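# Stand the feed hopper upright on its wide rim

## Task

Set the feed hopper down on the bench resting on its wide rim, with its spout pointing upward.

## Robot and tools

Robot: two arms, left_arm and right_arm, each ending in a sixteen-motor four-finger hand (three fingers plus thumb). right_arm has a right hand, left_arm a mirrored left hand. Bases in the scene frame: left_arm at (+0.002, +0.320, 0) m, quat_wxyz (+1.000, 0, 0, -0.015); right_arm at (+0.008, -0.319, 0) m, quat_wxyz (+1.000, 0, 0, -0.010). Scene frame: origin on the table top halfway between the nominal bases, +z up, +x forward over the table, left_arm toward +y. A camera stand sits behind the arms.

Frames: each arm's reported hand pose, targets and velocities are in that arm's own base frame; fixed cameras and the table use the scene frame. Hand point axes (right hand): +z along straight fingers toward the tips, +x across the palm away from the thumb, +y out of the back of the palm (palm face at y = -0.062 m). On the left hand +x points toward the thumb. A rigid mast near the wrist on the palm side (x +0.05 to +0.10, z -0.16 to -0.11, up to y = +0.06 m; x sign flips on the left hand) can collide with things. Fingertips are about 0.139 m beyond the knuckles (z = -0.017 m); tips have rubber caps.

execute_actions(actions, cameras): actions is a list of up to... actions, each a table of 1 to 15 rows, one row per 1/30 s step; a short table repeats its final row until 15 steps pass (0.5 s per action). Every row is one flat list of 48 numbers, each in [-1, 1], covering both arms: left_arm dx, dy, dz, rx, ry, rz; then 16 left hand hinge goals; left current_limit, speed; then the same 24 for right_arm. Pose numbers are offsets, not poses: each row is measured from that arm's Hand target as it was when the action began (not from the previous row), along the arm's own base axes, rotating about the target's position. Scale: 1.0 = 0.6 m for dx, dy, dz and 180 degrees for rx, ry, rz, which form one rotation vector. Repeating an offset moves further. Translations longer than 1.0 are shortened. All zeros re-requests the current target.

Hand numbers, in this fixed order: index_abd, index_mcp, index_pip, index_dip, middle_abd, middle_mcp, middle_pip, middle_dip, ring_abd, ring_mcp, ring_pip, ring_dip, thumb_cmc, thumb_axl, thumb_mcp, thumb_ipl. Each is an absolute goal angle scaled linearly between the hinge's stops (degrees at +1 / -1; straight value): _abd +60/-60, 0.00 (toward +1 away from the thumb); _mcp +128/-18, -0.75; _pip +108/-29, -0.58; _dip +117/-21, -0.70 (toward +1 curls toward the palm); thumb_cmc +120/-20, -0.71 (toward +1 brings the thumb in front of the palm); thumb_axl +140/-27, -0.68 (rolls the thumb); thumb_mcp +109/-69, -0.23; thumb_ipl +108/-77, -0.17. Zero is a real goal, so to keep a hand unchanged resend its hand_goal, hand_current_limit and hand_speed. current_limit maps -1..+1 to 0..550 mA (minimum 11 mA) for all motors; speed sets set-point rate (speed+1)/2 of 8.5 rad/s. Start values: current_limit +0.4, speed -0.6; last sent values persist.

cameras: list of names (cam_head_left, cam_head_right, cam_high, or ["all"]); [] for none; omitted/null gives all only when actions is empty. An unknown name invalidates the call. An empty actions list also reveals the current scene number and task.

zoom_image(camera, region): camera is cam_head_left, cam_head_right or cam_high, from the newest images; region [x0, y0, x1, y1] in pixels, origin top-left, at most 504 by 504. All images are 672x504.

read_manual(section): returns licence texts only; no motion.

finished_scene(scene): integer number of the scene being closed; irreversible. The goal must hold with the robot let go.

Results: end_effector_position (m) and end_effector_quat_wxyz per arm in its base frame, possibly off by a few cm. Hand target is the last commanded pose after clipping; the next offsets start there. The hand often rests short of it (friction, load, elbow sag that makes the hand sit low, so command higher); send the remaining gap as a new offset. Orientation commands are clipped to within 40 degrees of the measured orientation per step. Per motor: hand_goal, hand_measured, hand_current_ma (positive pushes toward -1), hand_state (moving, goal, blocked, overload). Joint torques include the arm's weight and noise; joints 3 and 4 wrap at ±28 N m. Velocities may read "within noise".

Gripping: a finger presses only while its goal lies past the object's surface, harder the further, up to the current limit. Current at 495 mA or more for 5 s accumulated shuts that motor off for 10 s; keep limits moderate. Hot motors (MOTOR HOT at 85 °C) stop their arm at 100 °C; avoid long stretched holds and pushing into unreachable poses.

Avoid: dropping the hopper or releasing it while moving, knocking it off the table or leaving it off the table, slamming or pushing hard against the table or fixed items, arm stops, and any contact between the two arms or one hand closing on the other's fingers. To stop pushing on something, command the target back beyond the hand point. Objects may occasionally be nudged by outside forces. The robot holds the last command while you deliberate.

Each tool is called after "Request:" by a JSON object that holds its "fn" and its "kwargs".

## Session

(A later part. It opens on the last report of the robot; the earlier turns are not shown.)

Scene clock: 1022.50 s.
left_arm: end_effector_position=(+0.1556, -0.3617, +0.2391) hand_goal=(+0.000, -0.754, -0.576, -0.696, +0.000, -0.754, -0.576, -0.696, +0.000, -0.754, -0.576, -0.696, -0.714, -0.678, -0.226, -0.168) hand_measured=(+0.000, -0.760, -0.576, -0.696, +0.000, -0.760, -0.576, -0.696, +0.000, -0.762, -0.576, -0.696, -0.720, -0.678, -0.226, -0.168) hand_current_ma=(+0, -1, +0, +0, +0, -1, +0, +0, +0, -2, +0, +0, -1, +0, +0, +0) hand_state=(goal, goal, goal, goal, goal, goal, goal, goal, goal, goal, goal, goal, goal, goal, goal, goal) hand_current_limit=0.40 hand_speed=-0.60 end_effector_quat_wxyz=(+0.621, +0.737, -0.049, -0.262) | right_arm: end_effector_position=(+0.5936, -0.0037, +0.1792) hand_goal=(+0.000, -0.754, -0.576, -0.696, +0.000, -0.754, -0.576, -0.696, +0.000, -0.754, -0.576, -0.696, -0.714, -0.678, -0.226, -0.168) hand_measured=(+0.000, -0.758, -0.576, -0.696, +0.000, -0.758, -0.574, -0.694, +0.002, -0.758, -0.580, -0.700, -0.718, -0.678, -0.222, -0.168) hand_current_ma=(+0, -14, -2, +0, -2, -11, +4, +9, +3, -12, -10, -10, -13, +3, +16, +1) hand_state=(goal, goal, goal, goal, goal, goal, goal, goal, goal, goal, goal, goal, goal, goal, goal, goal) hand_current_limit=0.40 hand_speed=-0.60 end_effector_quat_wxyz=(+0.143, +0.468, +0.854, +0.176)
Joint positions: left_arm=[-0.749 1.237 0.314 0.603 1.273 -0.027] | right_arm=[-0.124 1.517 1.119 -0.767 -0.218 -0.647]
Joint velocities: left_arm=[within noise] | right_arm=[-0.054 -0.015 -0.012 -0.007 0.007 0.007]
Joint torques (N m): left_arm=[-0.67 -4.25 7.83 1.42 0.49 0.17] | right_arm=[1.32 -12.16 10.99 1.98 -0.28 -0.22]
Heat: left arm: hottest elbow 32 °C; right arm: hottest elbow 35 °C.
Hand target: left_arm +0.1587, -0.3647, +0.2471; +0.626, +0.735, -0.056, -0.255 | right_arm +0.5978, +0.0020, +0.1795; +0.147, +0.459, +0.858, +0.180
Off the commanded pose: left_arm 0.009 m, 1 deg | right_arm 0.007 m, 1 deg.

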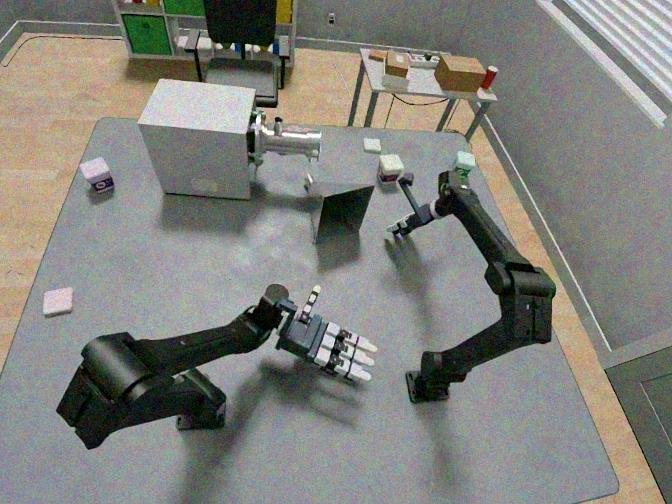

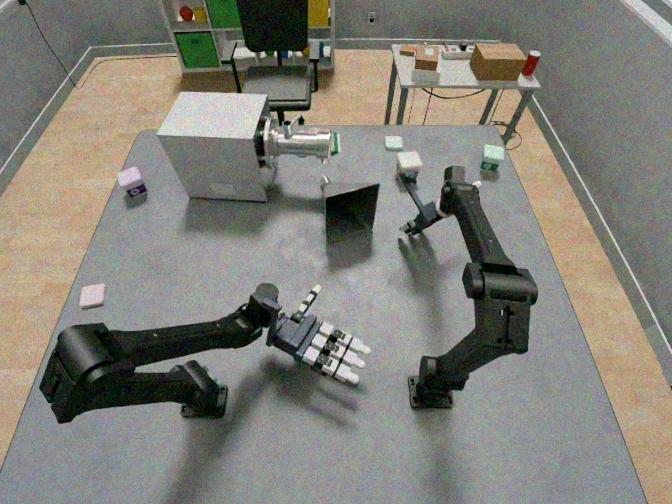

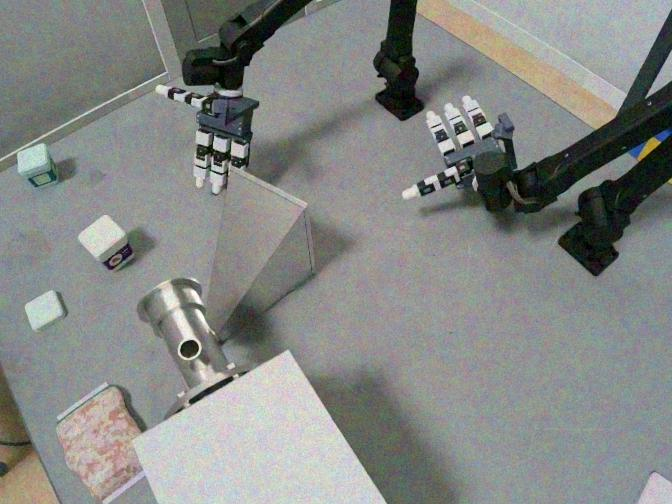

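Request:
{"fn": "execute_actions", "kwargs": {"actions": [[[0,0,0,0,0,0,0,-0.754,-0.576,-0.696,0,-0.754,-0.576,-0.696,0,-0.754,-0.576,-0.696,-0.714,-0.678,-0.226,-0.168,0.4,-0.6,0,0,0.2,0,0,0,0,-0.754,-0.576,-0.696,0,-0.754,-0.576,-0.696,0,-0.754,-0.576,-0.696,-0.714,-0.678,-0.226,-0.168,0.75,-0.6]],[[0,0,0,0,0,0,0,-0.754,-0.576,-0.696,0,-0.754,-0.576,-0.696,0,-0.754,-0.576,-0.696,-0.714,-0.678,-0.226,-0.168,0.4,-0.6,0,0,0.23,0,0,0,0,-0.754,-0.576,-0.696,0,-0.754,-0.576,-0.696,0,-0.754,-0.576,-0.696,-0.714,-0.678,-0.226,-0.168,0.75,-0.6]],[[0,0,0,0,0,0,0,-0.754,-0.576,-0.696,0,-0.754,-0.576,-0.696,0,-0.754,-0.576,-0.696,-0.714,-0.678,-0.226,-0.168,0.4,-0.6,0.05,0.16,0,0,0,0,0,-0.754,-0.576,-0.696,0,-0.754,-0.576,-0.696,0,-0.754,-0.576,-0.696,-0.714,-0.678,-0.226,-0.168,0.75,-0.6]],[[0,0,0,0,0,0,0,-0.754,-0.576,-0.696,0,-0.754,-0.576,-0.696,0,-0.754,-0.576,-0.696,-0.714,-0.678,-0.226,-0.168,0.4,-0.6,0.05,0.16,0,0,0,0,0,-0.754,-0.576,-0.696,0,-0.754,-0.576,-0.696,0,-0.754,-0.576,-0.696,-0.714,-0.678,-0.226,-0.168,0.75,-0.6]],[[0,0,0,0,0,0,0,-0.754,-0.576,-0.696,0,-0.754,-0.576,-0.696,0,-0.754,-0.576,-0.696,-0.714,-0.678,-0.226,-0.168,0.4,-0.6,0.05,0.14,0,0,0,0,0,-0.754,-0.576,-0.696,0,-0.754,-0.576,-0.696,0,-0.754,-0.576,-0.696,-0.714,-0.678,-0.226,-0.168,0.75,-0.6]]], "cameras": ["all"]}}

Scene clock: 1259.07 s.
left_arm: end_effector_position=(+0.1556, -0.3617, +0.2391) hand_goal=(+0.000, -0.754, -0.576, -0.696, +0.000, -0.754, -0.576, -0.696, +0.000, -0.754, -0.576, -0.696, -0.714, -0.678, -0.226, -0.168) hand_measured=(+0.000, -0.760, -0.576, -0.696, +0.000, -0.760, -0.576, -0.696, +0.000, -0.762, -0.576, -0.696, -0.720, -0.678, -0.226, -0.168) hand_current_ma=(+0, -1, +0, +0, +0, -1, +0, +0, +0, -2, +0, +0, -1, +0, +0, +0) hand_state=(goal, goal, goal, goal, goal, goal, goal, goal, goal, goal, goal, goal, goal, goal, goal, goal) hand_current_limit=0.40 hand_speed=-0.60 end_effector_quat_wxyz=(+0.621, +0.737, -0.049, -0.262) | right_arm: end_effector_position=(+0.6801, +0.2819, +0.4097) hand_goal=(+0.000, -0.754, -0.576, -0.696, +0.000, -0.754, -0.576, -0.696, +0.000, -0.754, -0.576, -0.696, -0.714, -0.678, -0.226, -0.168) hand_measured=(+0.000, -0.758, -0.576, -0.696, +0.000, -0.758, -0.574, -0.694, +0.002, -0.760, -0.580, -0.700, -0.718, -0.678, -0.222, -0.168) hand_current_ma=(+0, -17, -2, +0, -2, -14, +3, +9, +6, -20, -10, -10, -14, +3, +16, +1) hand_state=(goal, goal, goal, goal, goal, goal, goal, goal, goal, goal, goal, goal, goal, goal, goal, goal) hand_current_limit=0.75 hand_speed=-0.60 end_effector_quat_wxyz=(+0.132, +0.454, +0.865, +0.165)
Joint positions: left_arm=[-0.749 1.237 0.314 0.603 1.273 -0.027] | right_arm=[0.399 1.853 2.183 -1.475 -0.005 -0.204]
Joint torques (N m): left_arm=[-0.67 -4.19 7.83 1.43 0.49 0.17] | right_arm=[0.03 -17.96 15.88 1.33 0.24 -0.01]
Heat: left arm: hottest elbow 33 °C; right arm: hottest elbow 35 °C.
Hand target: left_arm +0.1587, -0.3647, +0.2471; +0.626, +0.735, -0.056, -0.255 | right_arm +0.6878, +0.2779, +0.4374; +0.147, +0.459, +0.857, +0.180
Off the commanded pose: left_arm 0.009 m, 1 deg | right_arm 0.029 m, 3 deg.

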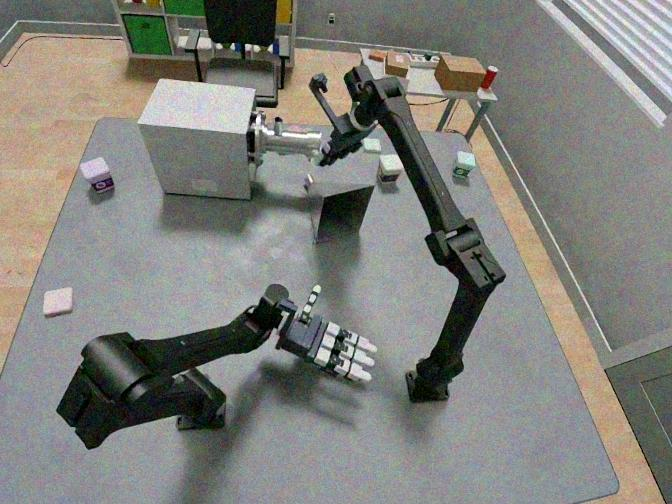

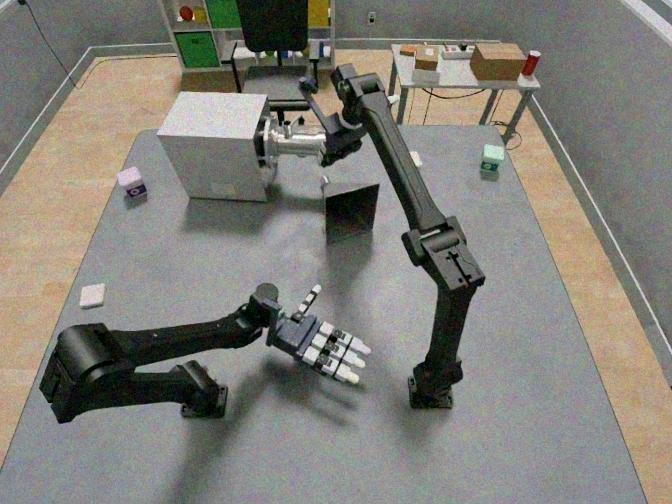

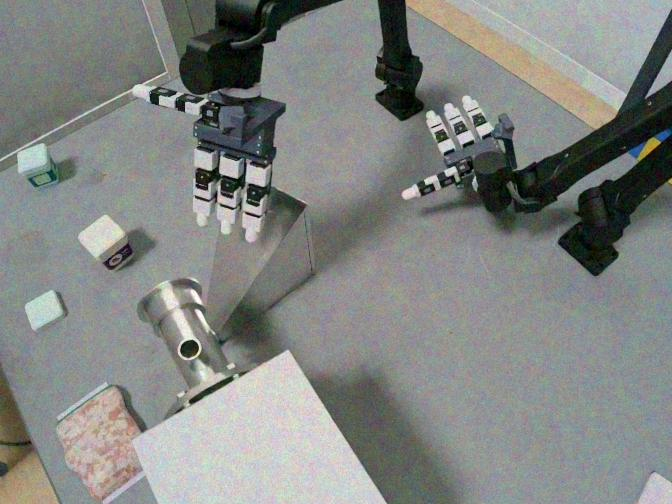

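Request:
{"fn": "execute_actions", "kwargs": {"actions": [[[0,0,0,0,0,0,0,-0.754,-0.576,-0.696,0,-0.754,-0.576,-0.696,0,-0.754,-0.576,-0.696,-0.714,-0.678,-0.226,-0.168,0.4,-0.6,0.02,0.01,-0.12,0,0,0,0,-0.754,-0.576,-0.696,0,-0.754,-0.576,-0.696,0,-0.754,-0.576,-0.696,-0.714,-0.678,-0.226,-0.168,0.75,-0.6]],[[0,0,0,0,0,0,0,-0.754,-0.576,-0.696,0,-0.754,-0.576,-0.696,0,-0.754,-0.576,-0.696,-0.714,-0.678,-0.226,-0.168,0.4,-0.6,0,0,-0.06,0,0,0,0,-0.754,-0.576,-0.696,0,-0.754,-0.576,-0.696,0,-0.754,-0.576,-0.696,-0.714,-0.678,-0.226,-0.168,0.75,-0.6]]], "cameras": ["cam_head_left", "cam_high"]}}

Request:
{"fn": "zoom_image", "kwargs": {"camera": "cam_high", "region": [140, 160, 340, 360]}}

Request:
{"fn": "zoom_image", "kwargs": {"camera": "cam_head_left", "region": [270, 120, 420, 250]}}

Scene clock: 1273.10 s.
left_arm: end_effector_position=(+0.1556, -0.3617, +0.2391) hand_goal=(+0.000, -0.754, -0.576, -0.696, +0.000, -0.754, -0.576, -0.696, +0.000, -0.754, -0.576, -0.696, -0.714, -0.678, -0.226, -0.168) hand_measured=(+0.000, -0.760, -0.576, -0.696, +0.000, -0.760, -0.576, -0.696, +0.000, -0.762, -0.576, -0.696, -0.720, -0.678, -0.226, -0.168) hand_current_ma=(+0, -1, +0, +0, +0, -1, +0, +0, +0, -2, +0, +0, -1, +0, +0, +0) hand_state=(goal, goal, goal, goal, goal, goal, goal, goal, goal, goal, goal, goal, goal, goal, goal, goal) hand_current_limit=0.40 hand_speed=-0.60 end_effector_quat_wxyz=(+0.621, +0.737, -0.049, -0.262) | right_arm: end_effector_position=(+0.6962, +0.2885, +0.3144) hand_goal=(+0.000, -0.754, -0.576, -0.696, +0.000, -0.754, -0.576, -0.696, +0.000, -0.754, -0.576, -0.696, -0.714, -0.678, -0.226, -0.168) hand_measured=(+0.000, -0.758, -0.576, -0.696, +0.000, -0.758, -0.576, -0.694, +0.002, -0.760, -0.580, -0.700, -0.718, -0.678, -0.222, -0.168) hand_current_ma=(+0, -17, -2, +0, -2, -14, +3, +9, +6, -20, -10, -10, -14, +3, +16, +1) hand_state=(goal, goal, goal, goal, goal, goal, goal, goal, goal, goal, goal, goal, goal, goal, goal, goal) hand_current_limit=0.75 hand_speed=-0.60 end_effector_quat_wxyz=(+0.135, +0.455, +0.864, +0.168)
Joint positions: left_arm=[-0.749 1.237 0.314 0.603 1.273 -0.027] | right_arm=[0.399 1.841 1.905 -1.199 -0.004 -0.202]
Joint torques (N m): left_arm=[-0.67 -4.19 7.84 1.43 0.49 0.17] | right_arm=[-0.21 -18.96 12.07 2.06 0.27 -0.02]
Heat: left arm: hottest elbow 33 °C; right arm: hottest elbow 38 °C.
Hand target: left_arm +0.1587, -0.3647, +0.2471; +0.626, +0.735, -0.056, -0.255 | right_arm +0.6998, +0.2840, +0.3294; +0.146, +0.459, +0.858, +0.180
Off the commanded pose: left_arm 0.009 m, 1 deg | right_arm 0.016 m, 2 deg.
Images, in order (width x height): cam_head_left 672x504, cam_high 672x504.

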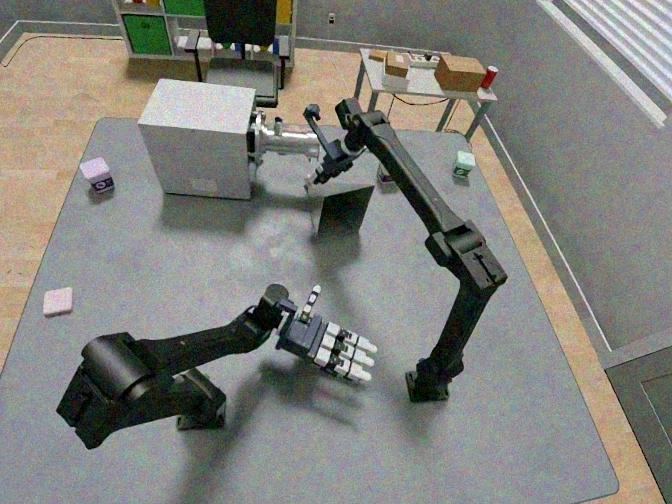

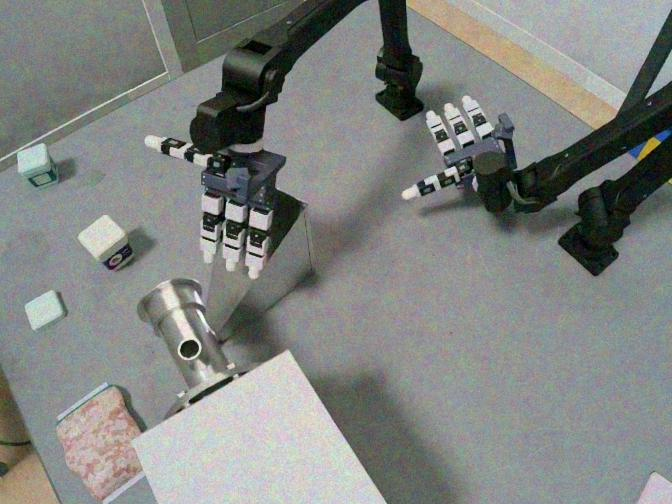

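Scaled by 2.520 from the camera's 672x504 image, which has a finer 960x720 frame.

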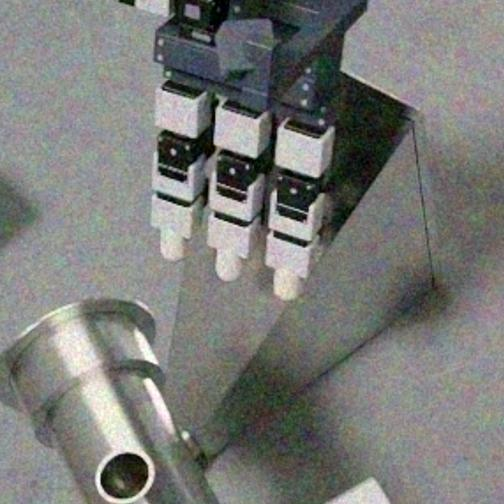

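Scaled by 3.360 from the camera's 672x504 image, which has a finer 960x720 frame.

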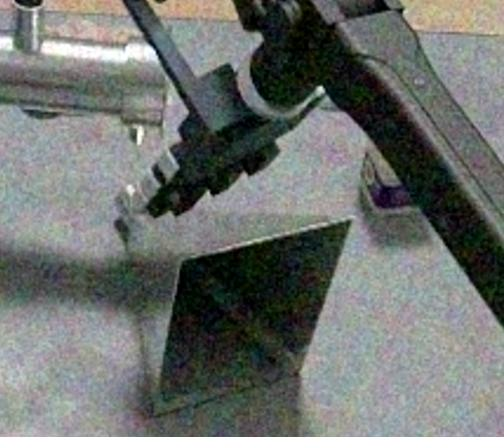

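Request:
{"fn": "execute_actions", "kwargs": {"actions": [[[0,0,0,0,0,0,0,-0.754,-0.576,-0.696,0,-0.754,-0.576,-0.696,0,-0.754,-0.576,-0.696,-0.714,-0.678,-0.226,-0.168,0.4,-0.6,0,0,-0.05,0,0,0,0,-0.754,-0.576,-0.696,0,-0.754,-0.576,-0.696,0,-0.754,-0.576,-0.696,-0.714,-0.678,-0.226,-0.168,0.75,-0.6]],[[0,0,0,0,0,0,0,-0.754,-0.576,-0.696,0,-0.754,-0.576,-0.696,0,-0.754,-0.576,-0.696,-0.714,-0.678,-0.226,-0.168,0.4,-0.6,0,0,-0.03,0,0,0,0,-0.754,-0.576,-0.696,0,-0.754,-0.576,-0.696,0,-0.754,-0.576,-0.696,-0.714,-0.678,-0.226,-0.168,0.75,-0.6]]], "cameras": ["cam_head_left", "cam_high"]}}

Request:
{"fn": "zoom_image", "kwargs": {"camera": "cam_high", "region": [140, 160, 340, 360]}}

Request:
{"fn": "zoom_image", "kwargs": {"camera": "cam_head_left", "region": [270, 120, 420, 250]}}

Scene clock: 1294.27 s.
left_arm: end_effector_position=(+0.1556, -0.3617, +0.2391) hand_goal=(+0.000, -0.754, -0.576, -0.696, +0.000, -0.754, -0.576, -0.696, +0.000, -0.754, -0.576, -0.696, -0.714, -0.678, -0.226, -0.168) hand_measured=(+0.000, -0.760, -0.576, -0.696, +0.000, -0.760, -0.576, -0.696, +0.000, -0.762, -0.576, -0.696, -0.720, -0.678, -0.226, -0.168) hand_current_ma=(+0, -1, +0, +0, +0, -1, +0, +0, +0, -2, +0, +0, -1, +0, +0, +0) hand_state=(goal, goal, goal, goal, goal, goal, goal, goal, goal, goal, goal, goal, goal, goal, goal, goal) hand_current_limit=0.40 hand_speed=-0.60 end_effector_quat_wxyz=(+0.621, +0.737, -0.049, -0.262) | right_arm: end_effector_position=(+0.6990, +0.2891, +0.2771) hand_goal=(+0.000, -0.754, -0.576, -0.696, +0.000, -0.754, -0.576, -0.696, +0.000, -0.754, -0.576, -0.696, -0.714, -0.678, -0.226, -0.168) hand_measured=(+0.000, -0.758, -0.576, -0.696, +0.000, -0.758, -0.576, -0.694, +0.002, -0.744, -0.574, -0.700, -0.718, -0.678, -0.222, -0.168) hand_current_ma=(+0, -17, -2, +0, -2, -14, +3, +9, +6, +41, +7, -10, -14, +3, +16, +1) hand_state=(goal, goal, goal, goal, goal, goal, goal, goal, goal, goal, goal, goal, goal, goal, goal, goal) hand_current_limit=0.75 hand_speed=-0.60 end_effector_quat_wxyz=(+0.142, +0.456, +0.861, +0.177)
Joint positions: left_arm=[-0.749 1.237 0.314 0.603 1.273 -0.027] | right_arm=[0.399 1.836 1.789 -1.066 -0.004 -0.197]
Joint torques (N m): left_arm=[-0.67 -4.19 7.84 1.43 0.49 0.17] | right_arm=[-0.03 -18.67 10.96 1.73 0.26 -0.05]
Heat: left arm: hottest elbow 33 °C; right arm: hottest elbow 37 °C.
Hand target: left_arm +0.1587, -0.3647, +0.2471; +0.626, +0.735, -0.056, -0.255 | right_arm +0.6998, +0.2839, +0.2814; +0.147, +0.459, +0.857, +0.180
Off the commanded pose: left_arm 0.009 m, 1 deg | right_arm 0.007 m, 1 deg.
Images, in order (width x height): cam_head_left 672x504, cam_high 672x504.

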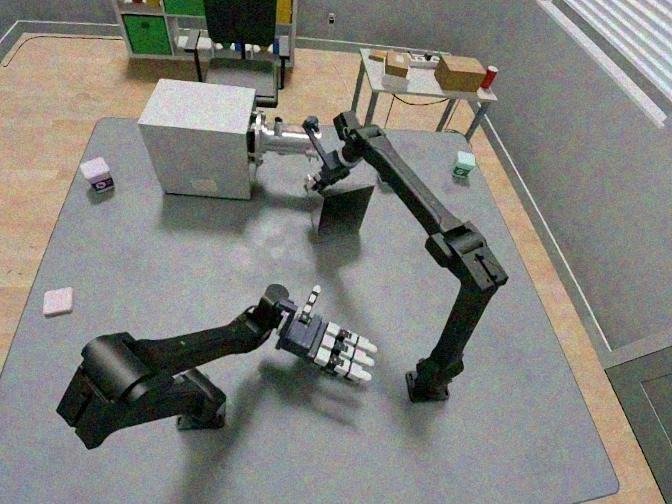

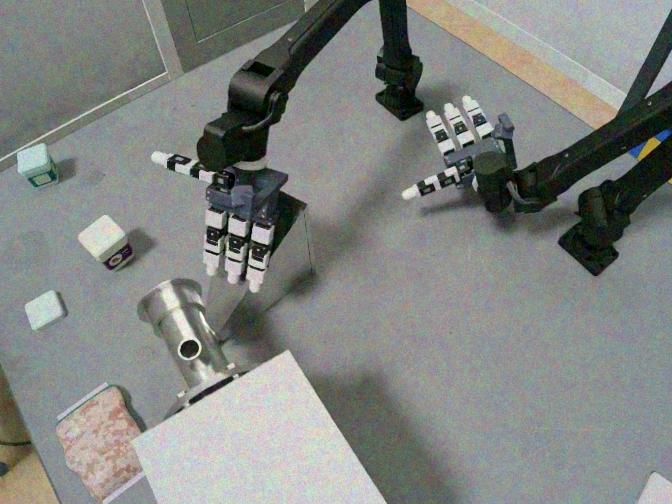

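Scaled by 2.520 from the camera's 672x504 image, which has a finer 960x720 frame.

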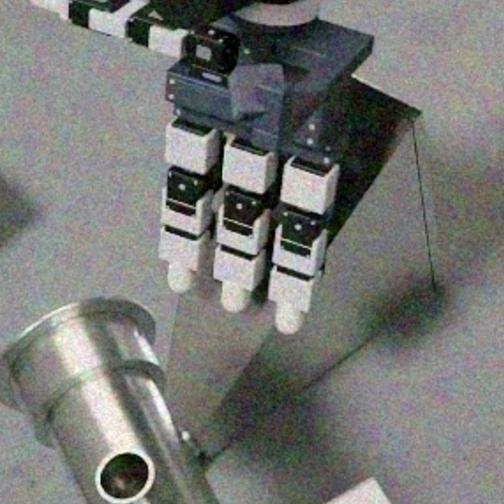

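Scaled by 3.360 from the camera's 672x504 image, which has a finer 960x720 frame.

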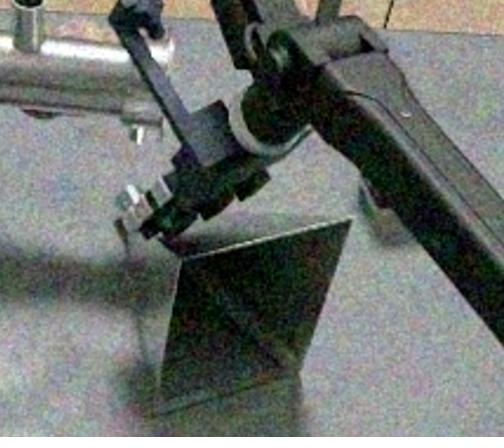

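Request:
{"fn": "execute_actions", "kwargs": {"actions": [[[0,0,0,0,0,0,0,-0.754,-0.576,-0.696,0,-0.754,-0.576,-0.696,0,-0.754,-0.576,-0.696,-0.714,-0.678,-0.226,-0.168,0.4,-0.6,0.06,-0.01,0.05,-0.058,0.094,-0.009,0,-0.754,-0.576,-0.696,0,-0.754,-0.576,-0.696,0,-0.754,-0.576,-0.696,-0.714,-0.678,-0.226,-0.168,0.75,-0.6]],[[0,0,0,0,0,0,0,-0.754,-0.576,-0.696,0,-0.754,-0.576,-0.696,0,-0.754,-0.576,-0.696,-0.714,-0.678,-0.226,-0.168,0.4,-0.6,0,0,-0.05,0,0,0,0,-0.754,-0.576,-0.696,0,-0.754,-0.576,-0.696,0,-0.754,-0.576,-0.696,-0.714,-0.678,-0.226,-0.168,0.75,-0.6]],[[0,0,0,0,0,0,0,-0.754,-0.576,-0.696,0,-0.754,-0.576,-0.696,0,-0.754,-0.576,-0.696,-0.714,-0.678,-0.226,-0.168,0.4,-0.6,0,0,-0.04,0,0,0,0,-0.754,-0.576,-0.696,0,-0.754,-0.576,-0.696,0,-0.754,-0.576,-0.696,-0.714,-0.678,-0.226,-0.168,0.75,-0.6]]], "cameras": ["cam_head_left", "cam_high"]}}

Request:
{"fn": "zoom_image", "kwargs": {"camera": "cam_high", "region": [140, 160, 340, 360]}}

Scene clock: 1321.20 s.
left_arm: end_effector_position=(+0.1556, -0.3617, +0.2391) hand_goal=(+0.000, -0.754, -0.576, -0.696, +0.000, -0.754, -0.576, -0.696, +0.000, -0.754, -0.576, -0.696, -0.714, -0.678, -0.226, -0.168) hand_measured=(+0.000, -0.760, -0.576, -0.696, +0.000, -0.760, -0.576, -0.696, +0.000, -0.762, -0.576, -0.696, -0.720, -0.678, -0.226, -0.168) hand_current_ma=(+0, -1, +0, +0, +0, -1, +0, +0, +0, -2, +0, +0, -1, +0, +0, +0) hand_state=(goal, goal, goal, goal, goal, goal, goal, goal, goal, goal, goal, goal, goal, goal, goal, goal) hand_current_limit=0.40 hand_speed=-0.60 end_effector_quat_wxyz=(+0.621, +0.737, -0.049, -0.262) | right_arm: end_effector_position=(+0.7283, +0.2802, +0.2711) hand_goal=(+0.000, -0.754, -0.576, -0.696, +0.000, -0.754, -0.576, -0.696, +0.000, -0.754, -0.576, -0.696, -0.714, -0.678, -0.226, -0.168) hand_measured=(+0.000, -0.756, -0.576, -0.696, +0.000, -0.756, -0.576, -0.694, -0.004, -0.730, -0.562, -0.690, -0.718, -0.678, -0.222, -0.168) hand_current_ma=(+0, -10, -2, +0, -2, -8, +3, +9, -12, +100, +50, +19, -14, +3, +16, +1) hand_state=(goal, goal, goal, goal, goal, goal, goal, goal, goal, blocked, goal, goal, goal, goal, goal, goal) hand_current_limit=0.75 hand_speed=-0.60 end_effector_quat_wxyz=(+0.067, +0.474, +0.877, +0.038)
Joint positions: left_arm=[-0.749 1.237 0.314 0.603 1.273 -0.027] | right_arm=[0.387 2.158 2.41 -1.679 0.055 -0.195]
Joint torques (N m): left_arm=[-0.67 -4.25 7.84 1.42 0.48 0.17] | right_arm=[-0.09 -19.14 12.56 0.23 0.33 -0.07]
Heat: left arm: hottest elbow 33 °C; right arm: hottest elbow 37 °C.
Hand target: left_arm +0.1587, -0.3647, +0.2471; +0.626, +0.735, -0.056, -0.255 | right_arm +0.7358, +0.2781, +0.2574; +0.063, +0.477, +0.876, +0.030
Off the commanded pose: left_arm 0.009 m, 1 deg | right_arm 0.016 m, 1 deg.
Images, in order (width x height): cam_head_left 672x504, cam_high 672x504.

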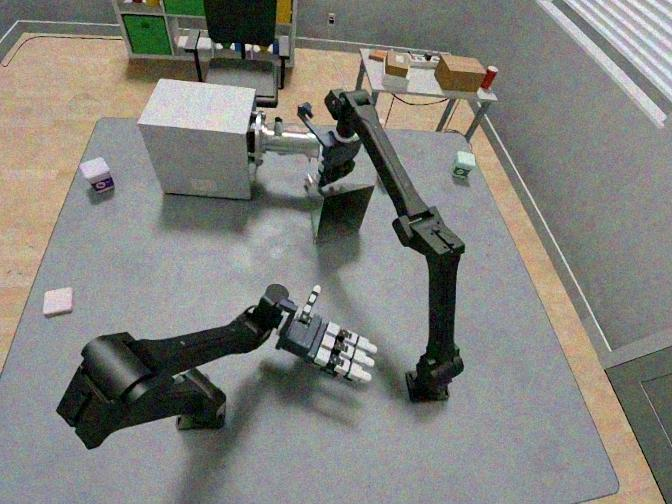

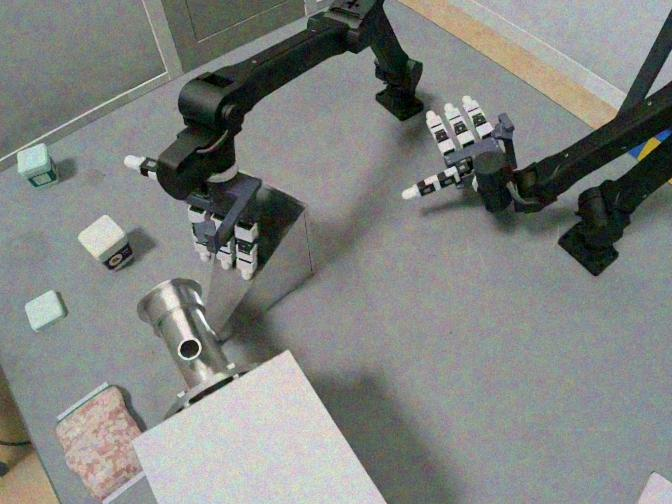

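Scaled by 2.520 from the camera's 672x504 image, which has a finer 960x720 frame.

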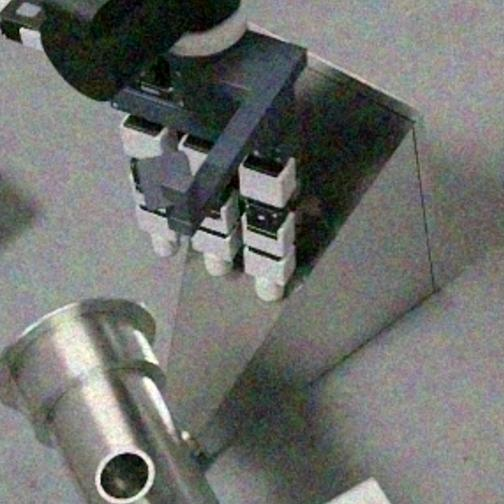

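Request:
{"fn": "execute_actions", "kwargs": {"actions": [[[0,0,0,0,0,0,0,-0.754,-0.576,-0.696,0,-0.754,-0.576,-0.696,0,-0.754,-0.576,-0.696,-0.714,-0.678,-0.226,-0.168,0.4,-0.6,0.02,-0.04,0.02,0,0,0,0,-0.754,-0.576,-0.696,0,-0.754,-0.576,-0.696,0,-0.754,-0.576,-0.696,-0.714,-0.678,-0.226,-0.168,0.75,-0.6]],[[0,0,0,0,0,0,0,-0.754,-0.576,-0.696,0,-0.754,-0.576,-0.696,0,-0.754,-0.576,-0.696,-0.714,-0.678,-0.226,-0.168,0.4,-0.6,-0.03,-0.01,-0.06,0,0,0,0,-0.754,-0.576,-0.696,0,-0.754,-0.576,-0.696,0,-0.754,-0.576,-0.696,-0.714,-0.678,-0.226,-0.168,0.75,-0.6]]]}}

Scene clock: 1334.77 s.
left_arm: end_effector_position=(+0.1556, -0.3617, +0.2391) hand_goal=(+0.000, -0.754, -0.576, -0.696, +0.000, -0.754, -0.576, -0.696, +0.000, -0.754, -0.576, -0.696, -0.714, -0.678, -0.226, -0.168) hand_measured=(+0.000, -0.760, -0.576, -0.696, +0.000, -0.760, -0.576, -0.696, +0.000, -0.762, -0.576, -0.696, -0.720, -0.678, -0.226, -0.168) hand_current_ma=(+0, -1, +0, +0, +0, -1, +0, +0, +0, -2, +0, +0, -1, +0, +0, +0) hand_state=(goal, goal, goal, goal, goal, goal, goal, goal, goal, goal, goal, goal, goal, goal, goal, goal) hand_current_limit=0.40 hand_speed=-0.60 end_effector_quat_wxyz=(+0.621, +0.737, -0.049, -0.262) | right_arm: end_effector_position=(+0.7340, +0.2536, +0.2593) hand_goal=(+0.000, -0.754, -0.576, -0.696, +0.000, -0.754, -0.576, -0.696, +0.000, -0.754, -0.576, -0.696, -0.714, -0.678, -0.226, -0.168) hand_measured=(+0.000, -0.756, -0.576, -0.696, -0.004, -0.740, -0.568, -0.692, -0.010, -0.696, -0.540, -0.678, -0.718, -0.678, -0.222, -0.168) hand_current_ma=(+0, -7, -2, +0, -11, +60, +28, +12, -35, +266, +148, +68, -12, +3, +16, +1) hand_state=(goal, goal, goal, goal, goal, goal, goal, goal, goal, blocked, blocked, goal, goal, goal, goal, goal) hand_current_limit=0.75 hand_speed=-0.60 end_effector_quat_wxyz=(+0.079, +0.481, +0.872, +0.051)
Joint positions: left_arm=[-0.749 1.237 0.314 0.603 1.273 -0.027] | right_arm=[0.35 2.089 2.25 -1.55 0.052 -0.218]
Joint torques (N m): left_arm=[-0.62 -4.19 7.84 1.43 0.49 0.17] | right_arm=[-0.09 -20.07 8.46 0.28 0.24 -0.27]
Heat: left arm: hottest elbow 33 °C; right arm: hottest elbow 36 °C.
Hand target: left_arm +0.1587, -0.3647, +0.2471; +0.626, +0.735, -0.056, -0.255 | right_arm +0.7298, +0.2479, +0.2336; +0.063, +0.478, +0.876, +0.030
Off the commanded pose: left_arm 0.009 m, 1 deg | right_arm 0.027 m, 3 deg.

Request:
{"fn": "execute_actions", "kwargs": {"actions": [[[0,0,0,0,0,0,0,-0.754,-0.576,-0.696,0,-0.754,-0.576,-0.696,0,-0.754,-0.576,-0.696,-0.714,-0.678,-0.226,-0.168,0.4,-0.6,-0.07,-0.03,-0.02,0,0,0,0,-0.754,-0.576,-0.696,0,-0.754,-0.576,-0.696,0,-0.754,-0.576,-0.696,-0.714,-0.678,-0.226,-0.168,0.75,-0.6]],[[0,0,0,0,0,0,0,-0.754,-0.576,-0.696,0,-0.754,-0.576,-0.696,0,-0.754,-0.576,-0.696,-0.714,-0.678,-0.226,-0.168,0.4,-0.6,-0.07,-0.03,0,0,0,0,0,-0.754,-0.576,-0.696,0,-0.754,-0.576,-0.696,0,-0.754,-0.576,-0.696,-0.714,-0.678,-0.226,-0.168,0.75,-0.6]]], "cameras": ["cam_head_left", "cam_high"]}}

Scene clock: 1346.03 s.
left_arm: end_effector_position=(+0.1556, -0.3617, +0.2391) hand_goal=(+0.000, -0.754, -0.576, -0.696, +0.000, -0.754, -0.576, -0.696, +0.000, -0.754, -0.576, -0.696, -0.714, -0.678, -0.226, -0.168) hand_measured=(+0.000, -0.760, -0.576, -0.696, +0.000, -0.760, -0.576, -0.696, +0.000, -0.762, -0.576, -0.696, -0.720, -0.678, -0.226, -0.168) hand_current_ma=(+0, -1, +0, +0, +0, -1, +0, +0, +0, -2, +0, +0, -1, +0, +0, +0) hand_state=(goal, goal, goal, goal, goal, goal, goal, goal, goal, goal, goal, goal, goal, goal, goal, goal) hand_current_limit=0.40 hand_speed=-0.60 end_effector_quat_wxyz=(+0.621, +0.737, -0.049, -0.262) | right_arm: end_effector_position=(+0.6663, +0.2215, +0.2933) hand_goal=(+0.000, -0.754, -0.576, -0.696, +0.000, -0.754, -0.576, -0.696, +0.000, -0.754, -0.576, -0.696, -0.714, -0.678, -0.226, -0.168) hand_measured=(+0.000, -0.756, -0.576, -0.696, -0.012, -0.680, -0.538, -0.688, -0.016, -0.598, -0.530, -0.694, -0.716, -0.678, -0.222, -0.168) hand_current_ma=(+0, -5, -2, +0, -36, +350, +162, +30, -52, +481, +190, +9, -9, +3, +16, +1) hand_state=(goal, goal, goal, goal, goal, blocked, blocked, goal, goal, blocked, blocked, goal, goal, goal, goal, goal) hand_current_limit=0.75 hand_speed=-0.60 end_effector_quat_wxyz=(+0.114, +0.487, +0.861, +0.094)
Joint positions: left_arm=[-0.749 1.237 0.314 0.603 1.273 -0.027] | right_arm=[0.34 1.774 1.819 -1.322 0.049 -0.208]
Joint torques (N m): left_arm=[-0.67 -4.19 7.84 1.43 0.49 0.17] | right_arm=[0.38 -13.74 5.3 -1.73 0.17 -0.5]
Heat: left arm: hottest elbow 33 °C; right arm: hottest elbow 36 °C.
Hand target: left_arm +0.1587, -0.3647, +0.2471; +0.626, +0.735, -0.056, -0.255 | right_arm +0.6458, +0.2119, +0.2215; +0.063, +0.478, +0.876, +0.030
Off the commanded pose: left_arm 0.009 m, 1 deg | right_arm 0.075 m, 10 deg.
Images, in order (width x height): cam_head_left 672x504, cam_high 672x504.

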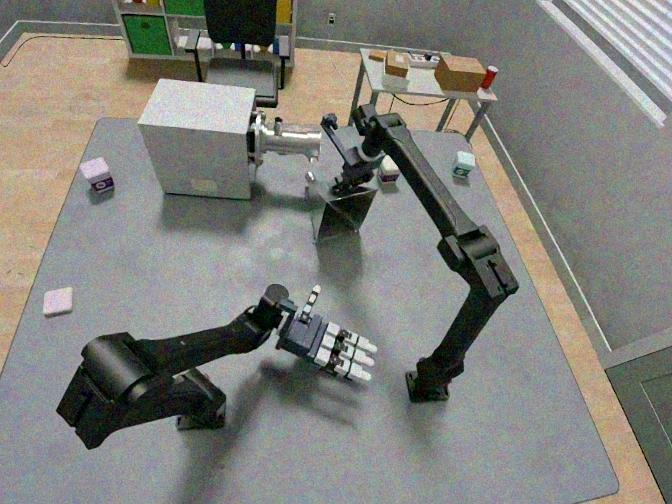

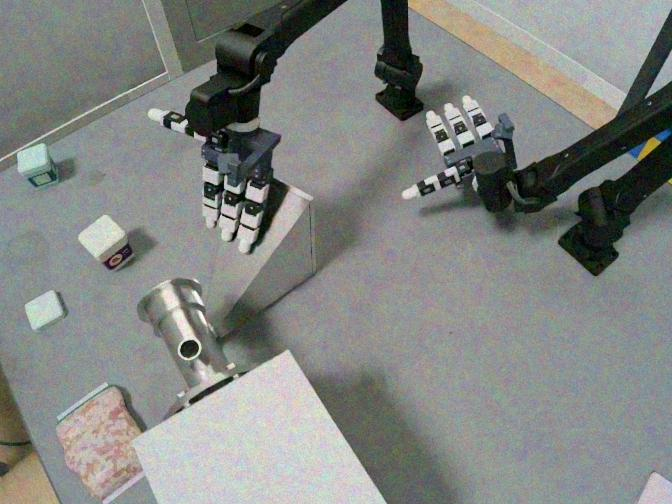

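Request:
{"fn": "execute_actions", "kwargs": {"actions": [[[0,0,0,0,0,0,0,-0.754,-0.576,-0.696,0,-0.754,-0.576,-0.696,0,-0.754,-0.576,-0.696,-0.714,-0.678,-0.226,-0.168,0.4,-0.6,0,0,0.22,0,0,0,0,-0.754,-0.576,-0.696,0,-0.754,-0.576,-0.696,0,-0.754,-0.576,-0.696,-0.714,-0.678,-0.226,-0.168,0.5,-0.6]],[[0,0,0,0,0,0,0,-0.754,-0.576,-0.696,0,-0.754,-0.576,-0.696,0,-0.754,-0.576,-0.696,-0.714,-0.678,-0.226,-0.168,0.4,-0.6,-0.1,-0.04,0.05,0,0,0,0,-0.754,-0.576,-0.696,0,-0.754,-0.576,-0.696,0,-0.754,-0.576,-0.696,-0.714,-0.678,-0.226,-0.168,0.5,-0.6]],[[0,0,0,0,0,0,0,-0.754,-0.576,-0.696,0,-0.754,-0.576,-0.696,0,-0.754,-0.576,-0.696,-0.714,-0.678,-0.226,-0.168,0.4,-0.6,-0.15,-0.05,0,0.047,-0.081,0.009,0,-0.616,0.88,-0.261,0,-0.616,0.88,-0.261,0,-0.616,0.88,-0.261,0.571,-0.678,-0.226,-0.168,0.5,-0.6]],[[0,0,0,0,0,0,0,-0.754,-0.576,-0.696,0,-0.754,-0.576,-0.696,0,-0.754,-0.576,-0.696,-0.714,-0.678,-0.226,-0.168,0.4,-0.6,-0.15,-0.06,-0.06,0.047,-0.081,0.009,0,-0.616,0.88,-0.261,0,-0.616,0.88,-0.261,0,-0.616,0.88,-0.261,0.571,-0.678,-0.226,-0.168,0.5,-0.6]],[[0,0,0,0,0,0,0,-0.754,-0.576,-0.696,0,-0.754,-0.576,-0.696,0,-0.754,-0.576,-0.696,-0.714,-0.678,-0.226,-0.168,0.4,-0.6,0,0,-0.06,0.047,-0.081,0.009,0,-0.616,0.88,-0.261,0,-0.616,0.88,-0.261,0,-0.616,0.88,-0.261,0.571,-0.678,-0.226,-0.168,0.5,-0.6]]], "cameras": ["all"]}}

Request:
{"fn": "zoom_image", "kwargs": {"camera": "cam_high", "region": [150, 80, 370, 360]}}

Request:
{"fn": "zoom_image", "kwargs": {"camera": "cam_head_left", "region": [280, 130, 460, 290]}}

Scene clock: 1496.37 s.
left_arm: end_effector_position=(+0.1556, -0.3617, +0.2391) hand_goal=(+0.000, -0.754, -0.576, -0.696, +0.000, -0.754, -0.576, -0.696, +0.000, -0.754, -0.576, -0.696, -0.714, -0.678, -0.226, -0.168) hand_measured=(+0.000, -0.760, -0.576, -0.696, +0.000, -0.760, -0.576, -0.696, +0.000, -0.762, -0.576, -0.696, -0.720, -0.678, -0.226, -0.168) hand_current_ma=(+0, -1, +0, +0, +0, -1, +0, +0, +0, -2, +0, +0, -1, +0, +0, +0) hand_state=(goal, goal, goal, goal, goal, goal, goal, goal, goal, goal, goal, goal, goal, goal, goal, goal) hand_current_limit=0.40 hand_speed=-0.60 end_effector_quat_wxyz=(+0.621, +0.737, -0.049, -0.262) | right_arm: end_effector_position=(+0.4010, +0.1250, +0.3059) hand_goal=(+0.000, -0.616, +0.880, -0.262, +0.000, -0.616, +0.880, -0.262, +0.000, -0.616, +0.880, -0.262, +0.570, -0.678, -0.226, -0.168) hand_measured=(-0.002, -0.624, +0.876, -0.264, -0.002, -0.622, +0.876, -0.264, -0.002, -0.624, +0.876, -0.264, +0.568, -0.678, -0.222, -0.168) hand_current_ma=(-8, -32, -14, -9, -8, -27, -14, -10, -7, -28, -16, -10, -6, +3, +18, +1) hand_state=(goal, goal, goal, goal, goal, goal, goal, goal, goal, goal, goal, goal, goal, goal, goal, goal) hand_current_limit=0.50 hand_speed=-0.60 end_effector_quat_wxyz=(+0.271, +0.395, +0.788, +0.387)
Joint positions: left_arm=[-0.749 1.237 0.314 0.603 1.273 -0.027] | right_arm=[0.185 0.76 0.579 -0.43 -0.257 -0.322]
Joint torques (N m): left_arm=[-0.67 -4.19 7.83 1.43 0.48 0.17] | right_arm=[-0.15 -2.08 12.41 2.95 -0.25 0.06]
Heat: left arm: hottest elbow 33 °C; right arm: hottest elbow 32 °C.
Hand target: left_arm +0.1587, -0.3647, +0.2471; +0.626, +0.735, -0.056, -0.255 | right_arm +0.4058, +0.1219, +0.3114; +0.276, +0.398, +0.781, +0.393
Off the commanded pose: left_arm 0.009 m, 1 deg | right_arm 0.008 m, 1 deg.

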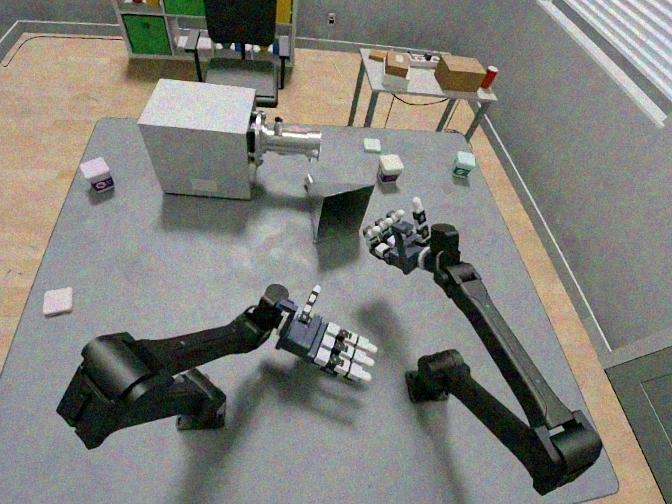

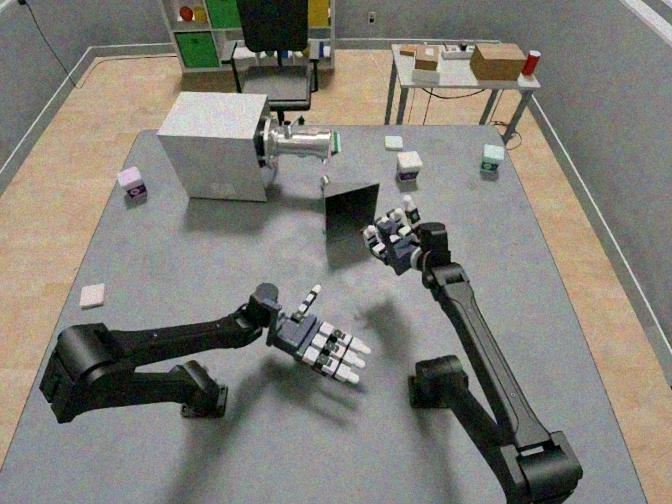

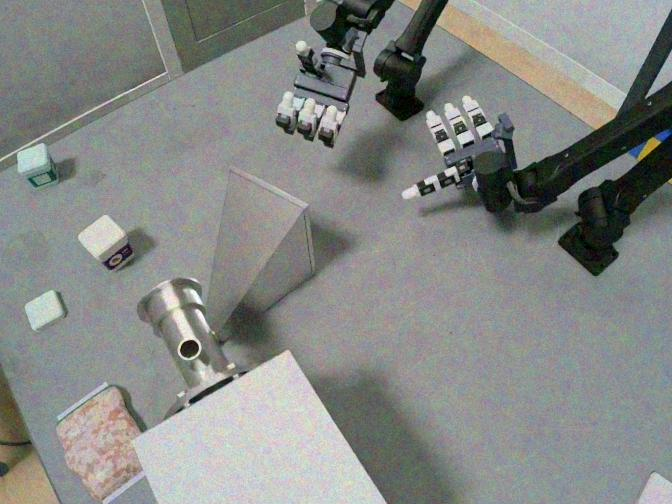

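Scaled by 1.800 from the camera's 672x504 image, which has a finer 960x720 frame.

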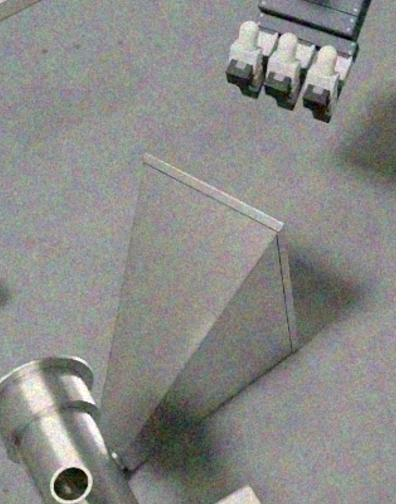

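Scaled by 2.800 from the camera's 672x504 image, which has a finer 960x720 frame.

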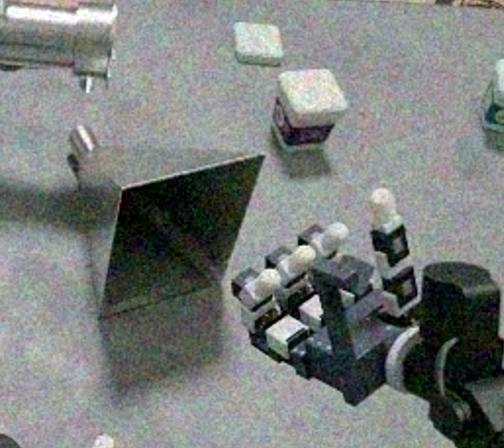

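Request:
{"fn": "execute_actions", "kwargs": {"actions": [[[0,0,0,0,0,0,0,-0.754,-0.576,-0.696,0,-0.754,-0.576,-0.696,0,-0.754,-0.576,-0.696,-0.714,-0.678,-0.226,-0.168,0.4,-0.6,0,-0.03,-0.06,0,0,0,-0.1,-0.754,-0.576,-0.696,0.1,-0.754,-0.576,-0.696,0.15,-0.754,-0.576,-0.696,-0.714,-0.678,-0.226,-0.168,0.5,-0.4]],[[0,0,0,0,0,0,0,-0.754,-0.576,-0.696,0,-0.754,-0.576,-0.696,0,-0.754,-0.576,-0.696,-0.714,-0.678,-0.226,-0.168,0.4,-0.6,0.04,-0.03,-0.12,0,0,0,-0.1,-0.754,-0.576,-0.696,0.1,-0.754,-0.576,-0.696,0.15,-0.754,-0.576,-0.696,-0.714,-0.678,-0.226,-0.168,0.5,-0.4]],[[0,0,0,0,0,0,0,-0.754,-0.576,-0.696,0,-0.754,-0.576,-0.696,0,-0.754,-0.576,-0.696,-0.714,-0.678,-0.226,-0.168,0.4,-0.6,0.04,0.0,0,0,0,0,-0.1,-0.754,-0.576,-0.696,0.1,-0.754,-0.576,-0.696,0.15,-0.754,-0.576,-0.696,-0.714,-0.678,-0.226,-0.168,0.5,-0.6]]], "cameras": ["all"]}}

Request:
{"fn": "zoom_image", "kwargs": {"camera": "cam_high", "region": [150, 80, 370, 300]}}

Request:
{"fn": "zoom_image", "kwargs": {"camera": "cam_head_left", "region": [280, 150, 460, 290]}}

Request:
{"fn": "zoom_image", "kwargs": {"camera": "cam_head_right", "region": [280, 150, 460, 290]}}

Scene clock: 1597.43 s.
left_arm: end_effector_position=(+0.1556, -0.3617, +0.2391) hand_goal=(+0.000, -0.754, -0.576, -0.696, +0.000, -0.754, -0.576, -0.696, +0.000, -0.754, -0.576, -0.696, -0.714, -0.678, -0.226, -0.168) hand_measured=(+0.000, -0.760, -0.576, -0.696, +0.000, -0.760, -0.576, -0.696, +0.000, -0.762, -0.576, -0.696, -0.720, -0.678, -0.226, -0.168) hand_current_ma=(+0, -1, +0, +0, +0, -1, +0, +0, +0, -2, +0, +0, -1, +0, +0, +0) hand_state=(goal, goal, goal, goal, goal, goal, goal, goal, goal, goal, goal, goal, goal, goal, goal, goal) hand_current_limit=0.40 hand_speed=-0.60 end_effector_quat_wxyz=(+0.621, +0.737, -0.049, -0.262) | right_arm: end_effector_position=(+0.4334, +0.0865, +0.1727) hand_goal=(-0.100, -0.754, -0.576, -0.696, +0.100, -0.754, -0.576, -0.696, +0.150, -0.754, -0.576, -0.696, -0.714, -0.678, -0.226, -0.168) hand_measured=(-0.096, -0.762, -0.576, -0.694, +0.098, -0.762, -0.576, -0.694, +0.148, -0.762, -0.576, -0.694, -0.720, -0.678, -0.222, -0.168) hand_current_ma=(+10, -34, +1, +7, -7, -27, +1, +8, -7, -28, +1, +8, -24, +3, +18, +1) hand_state=(goal, goal, goal, goal, goal, goal, goal, goal, goal, goal, goal, goal, goal, goal, goal, goal) hand_current_limit=0.50 hand_speed=-0.60 end_effector_quat_wxyz=(+0.249, +0.413, +0.790, +0.380)
Joint positions: left_arm=[-0.749 1.237 0.314 0.603 1.273 -0.027] | right_arm=[0.023 1.102 0.397 0.017 -0.388 -0.4]
Joint torques (N m): left_arm=[-0.73 -4.19 7.83 1.43 0.49 0.17] | right_arm=[-0.21 -4.84 14.56 2.89 -0.31 -0.25]
Heat: left arm: hottest elbow 33 °C; right arm: hottest elbow 36 °C.
Hand target: left_arm +0.1587, -0.3647, +0.2471; +0.626, +0.735, -0.056, -0.255 | right_arm +0.4538, +0.0860, +0.2035; +0.276, +0.398, +0.781, +0.394
Off the commanded pose: left_arm 0.009 m, 1 deg | right_arm 0.037 m, 4 deg.

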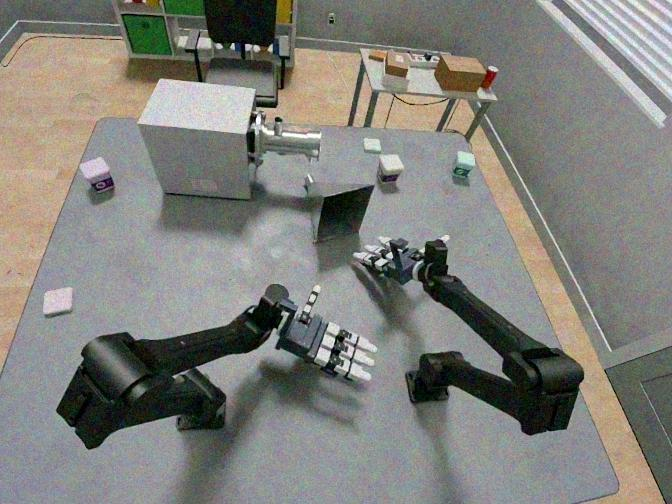

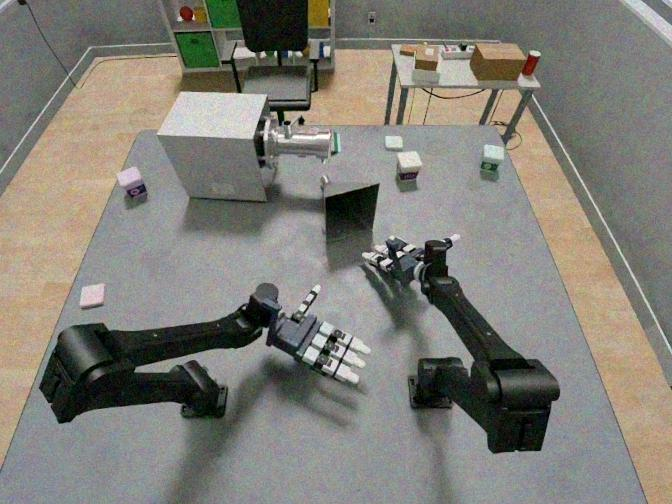

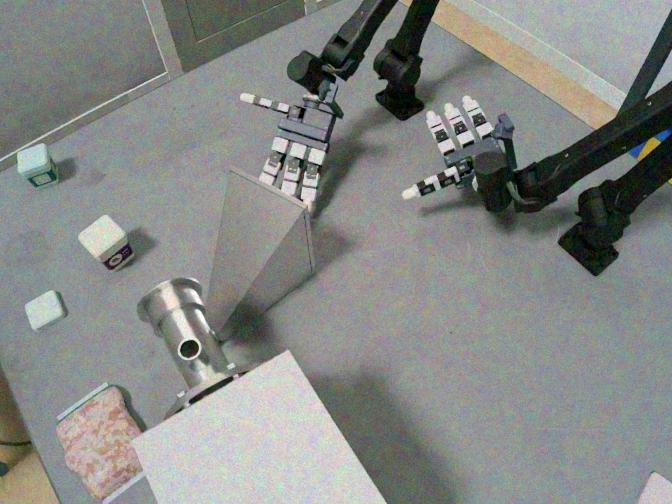

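Scaled by 2.291 from the camera's 672x504 image, which has a finer 960x720 frame.

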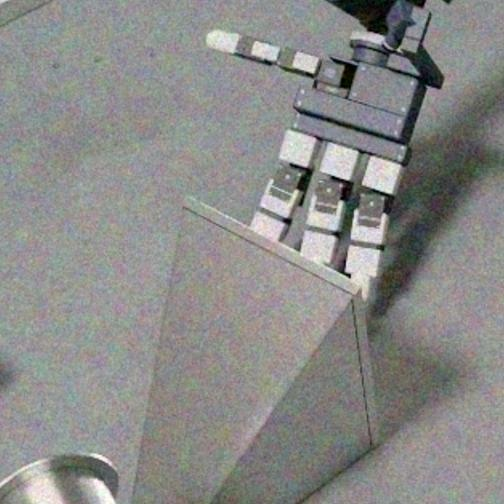

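Scaled by 2.800 from the camera's 672x504 image, which has a finer 960x720 frame.

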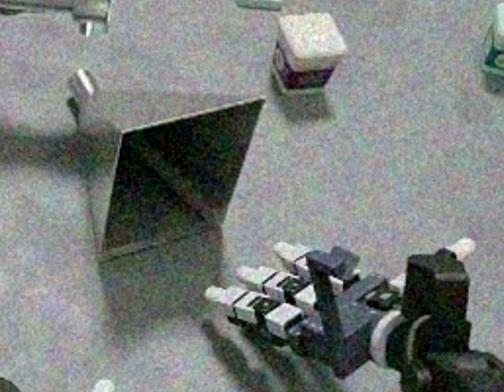

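Scaled by 2.800 from the camera's 672x504 image, which has a finer 960x720 frame.

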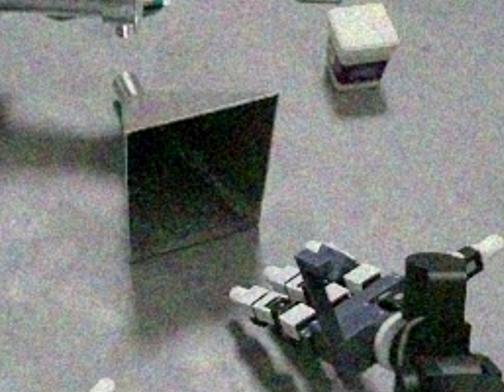

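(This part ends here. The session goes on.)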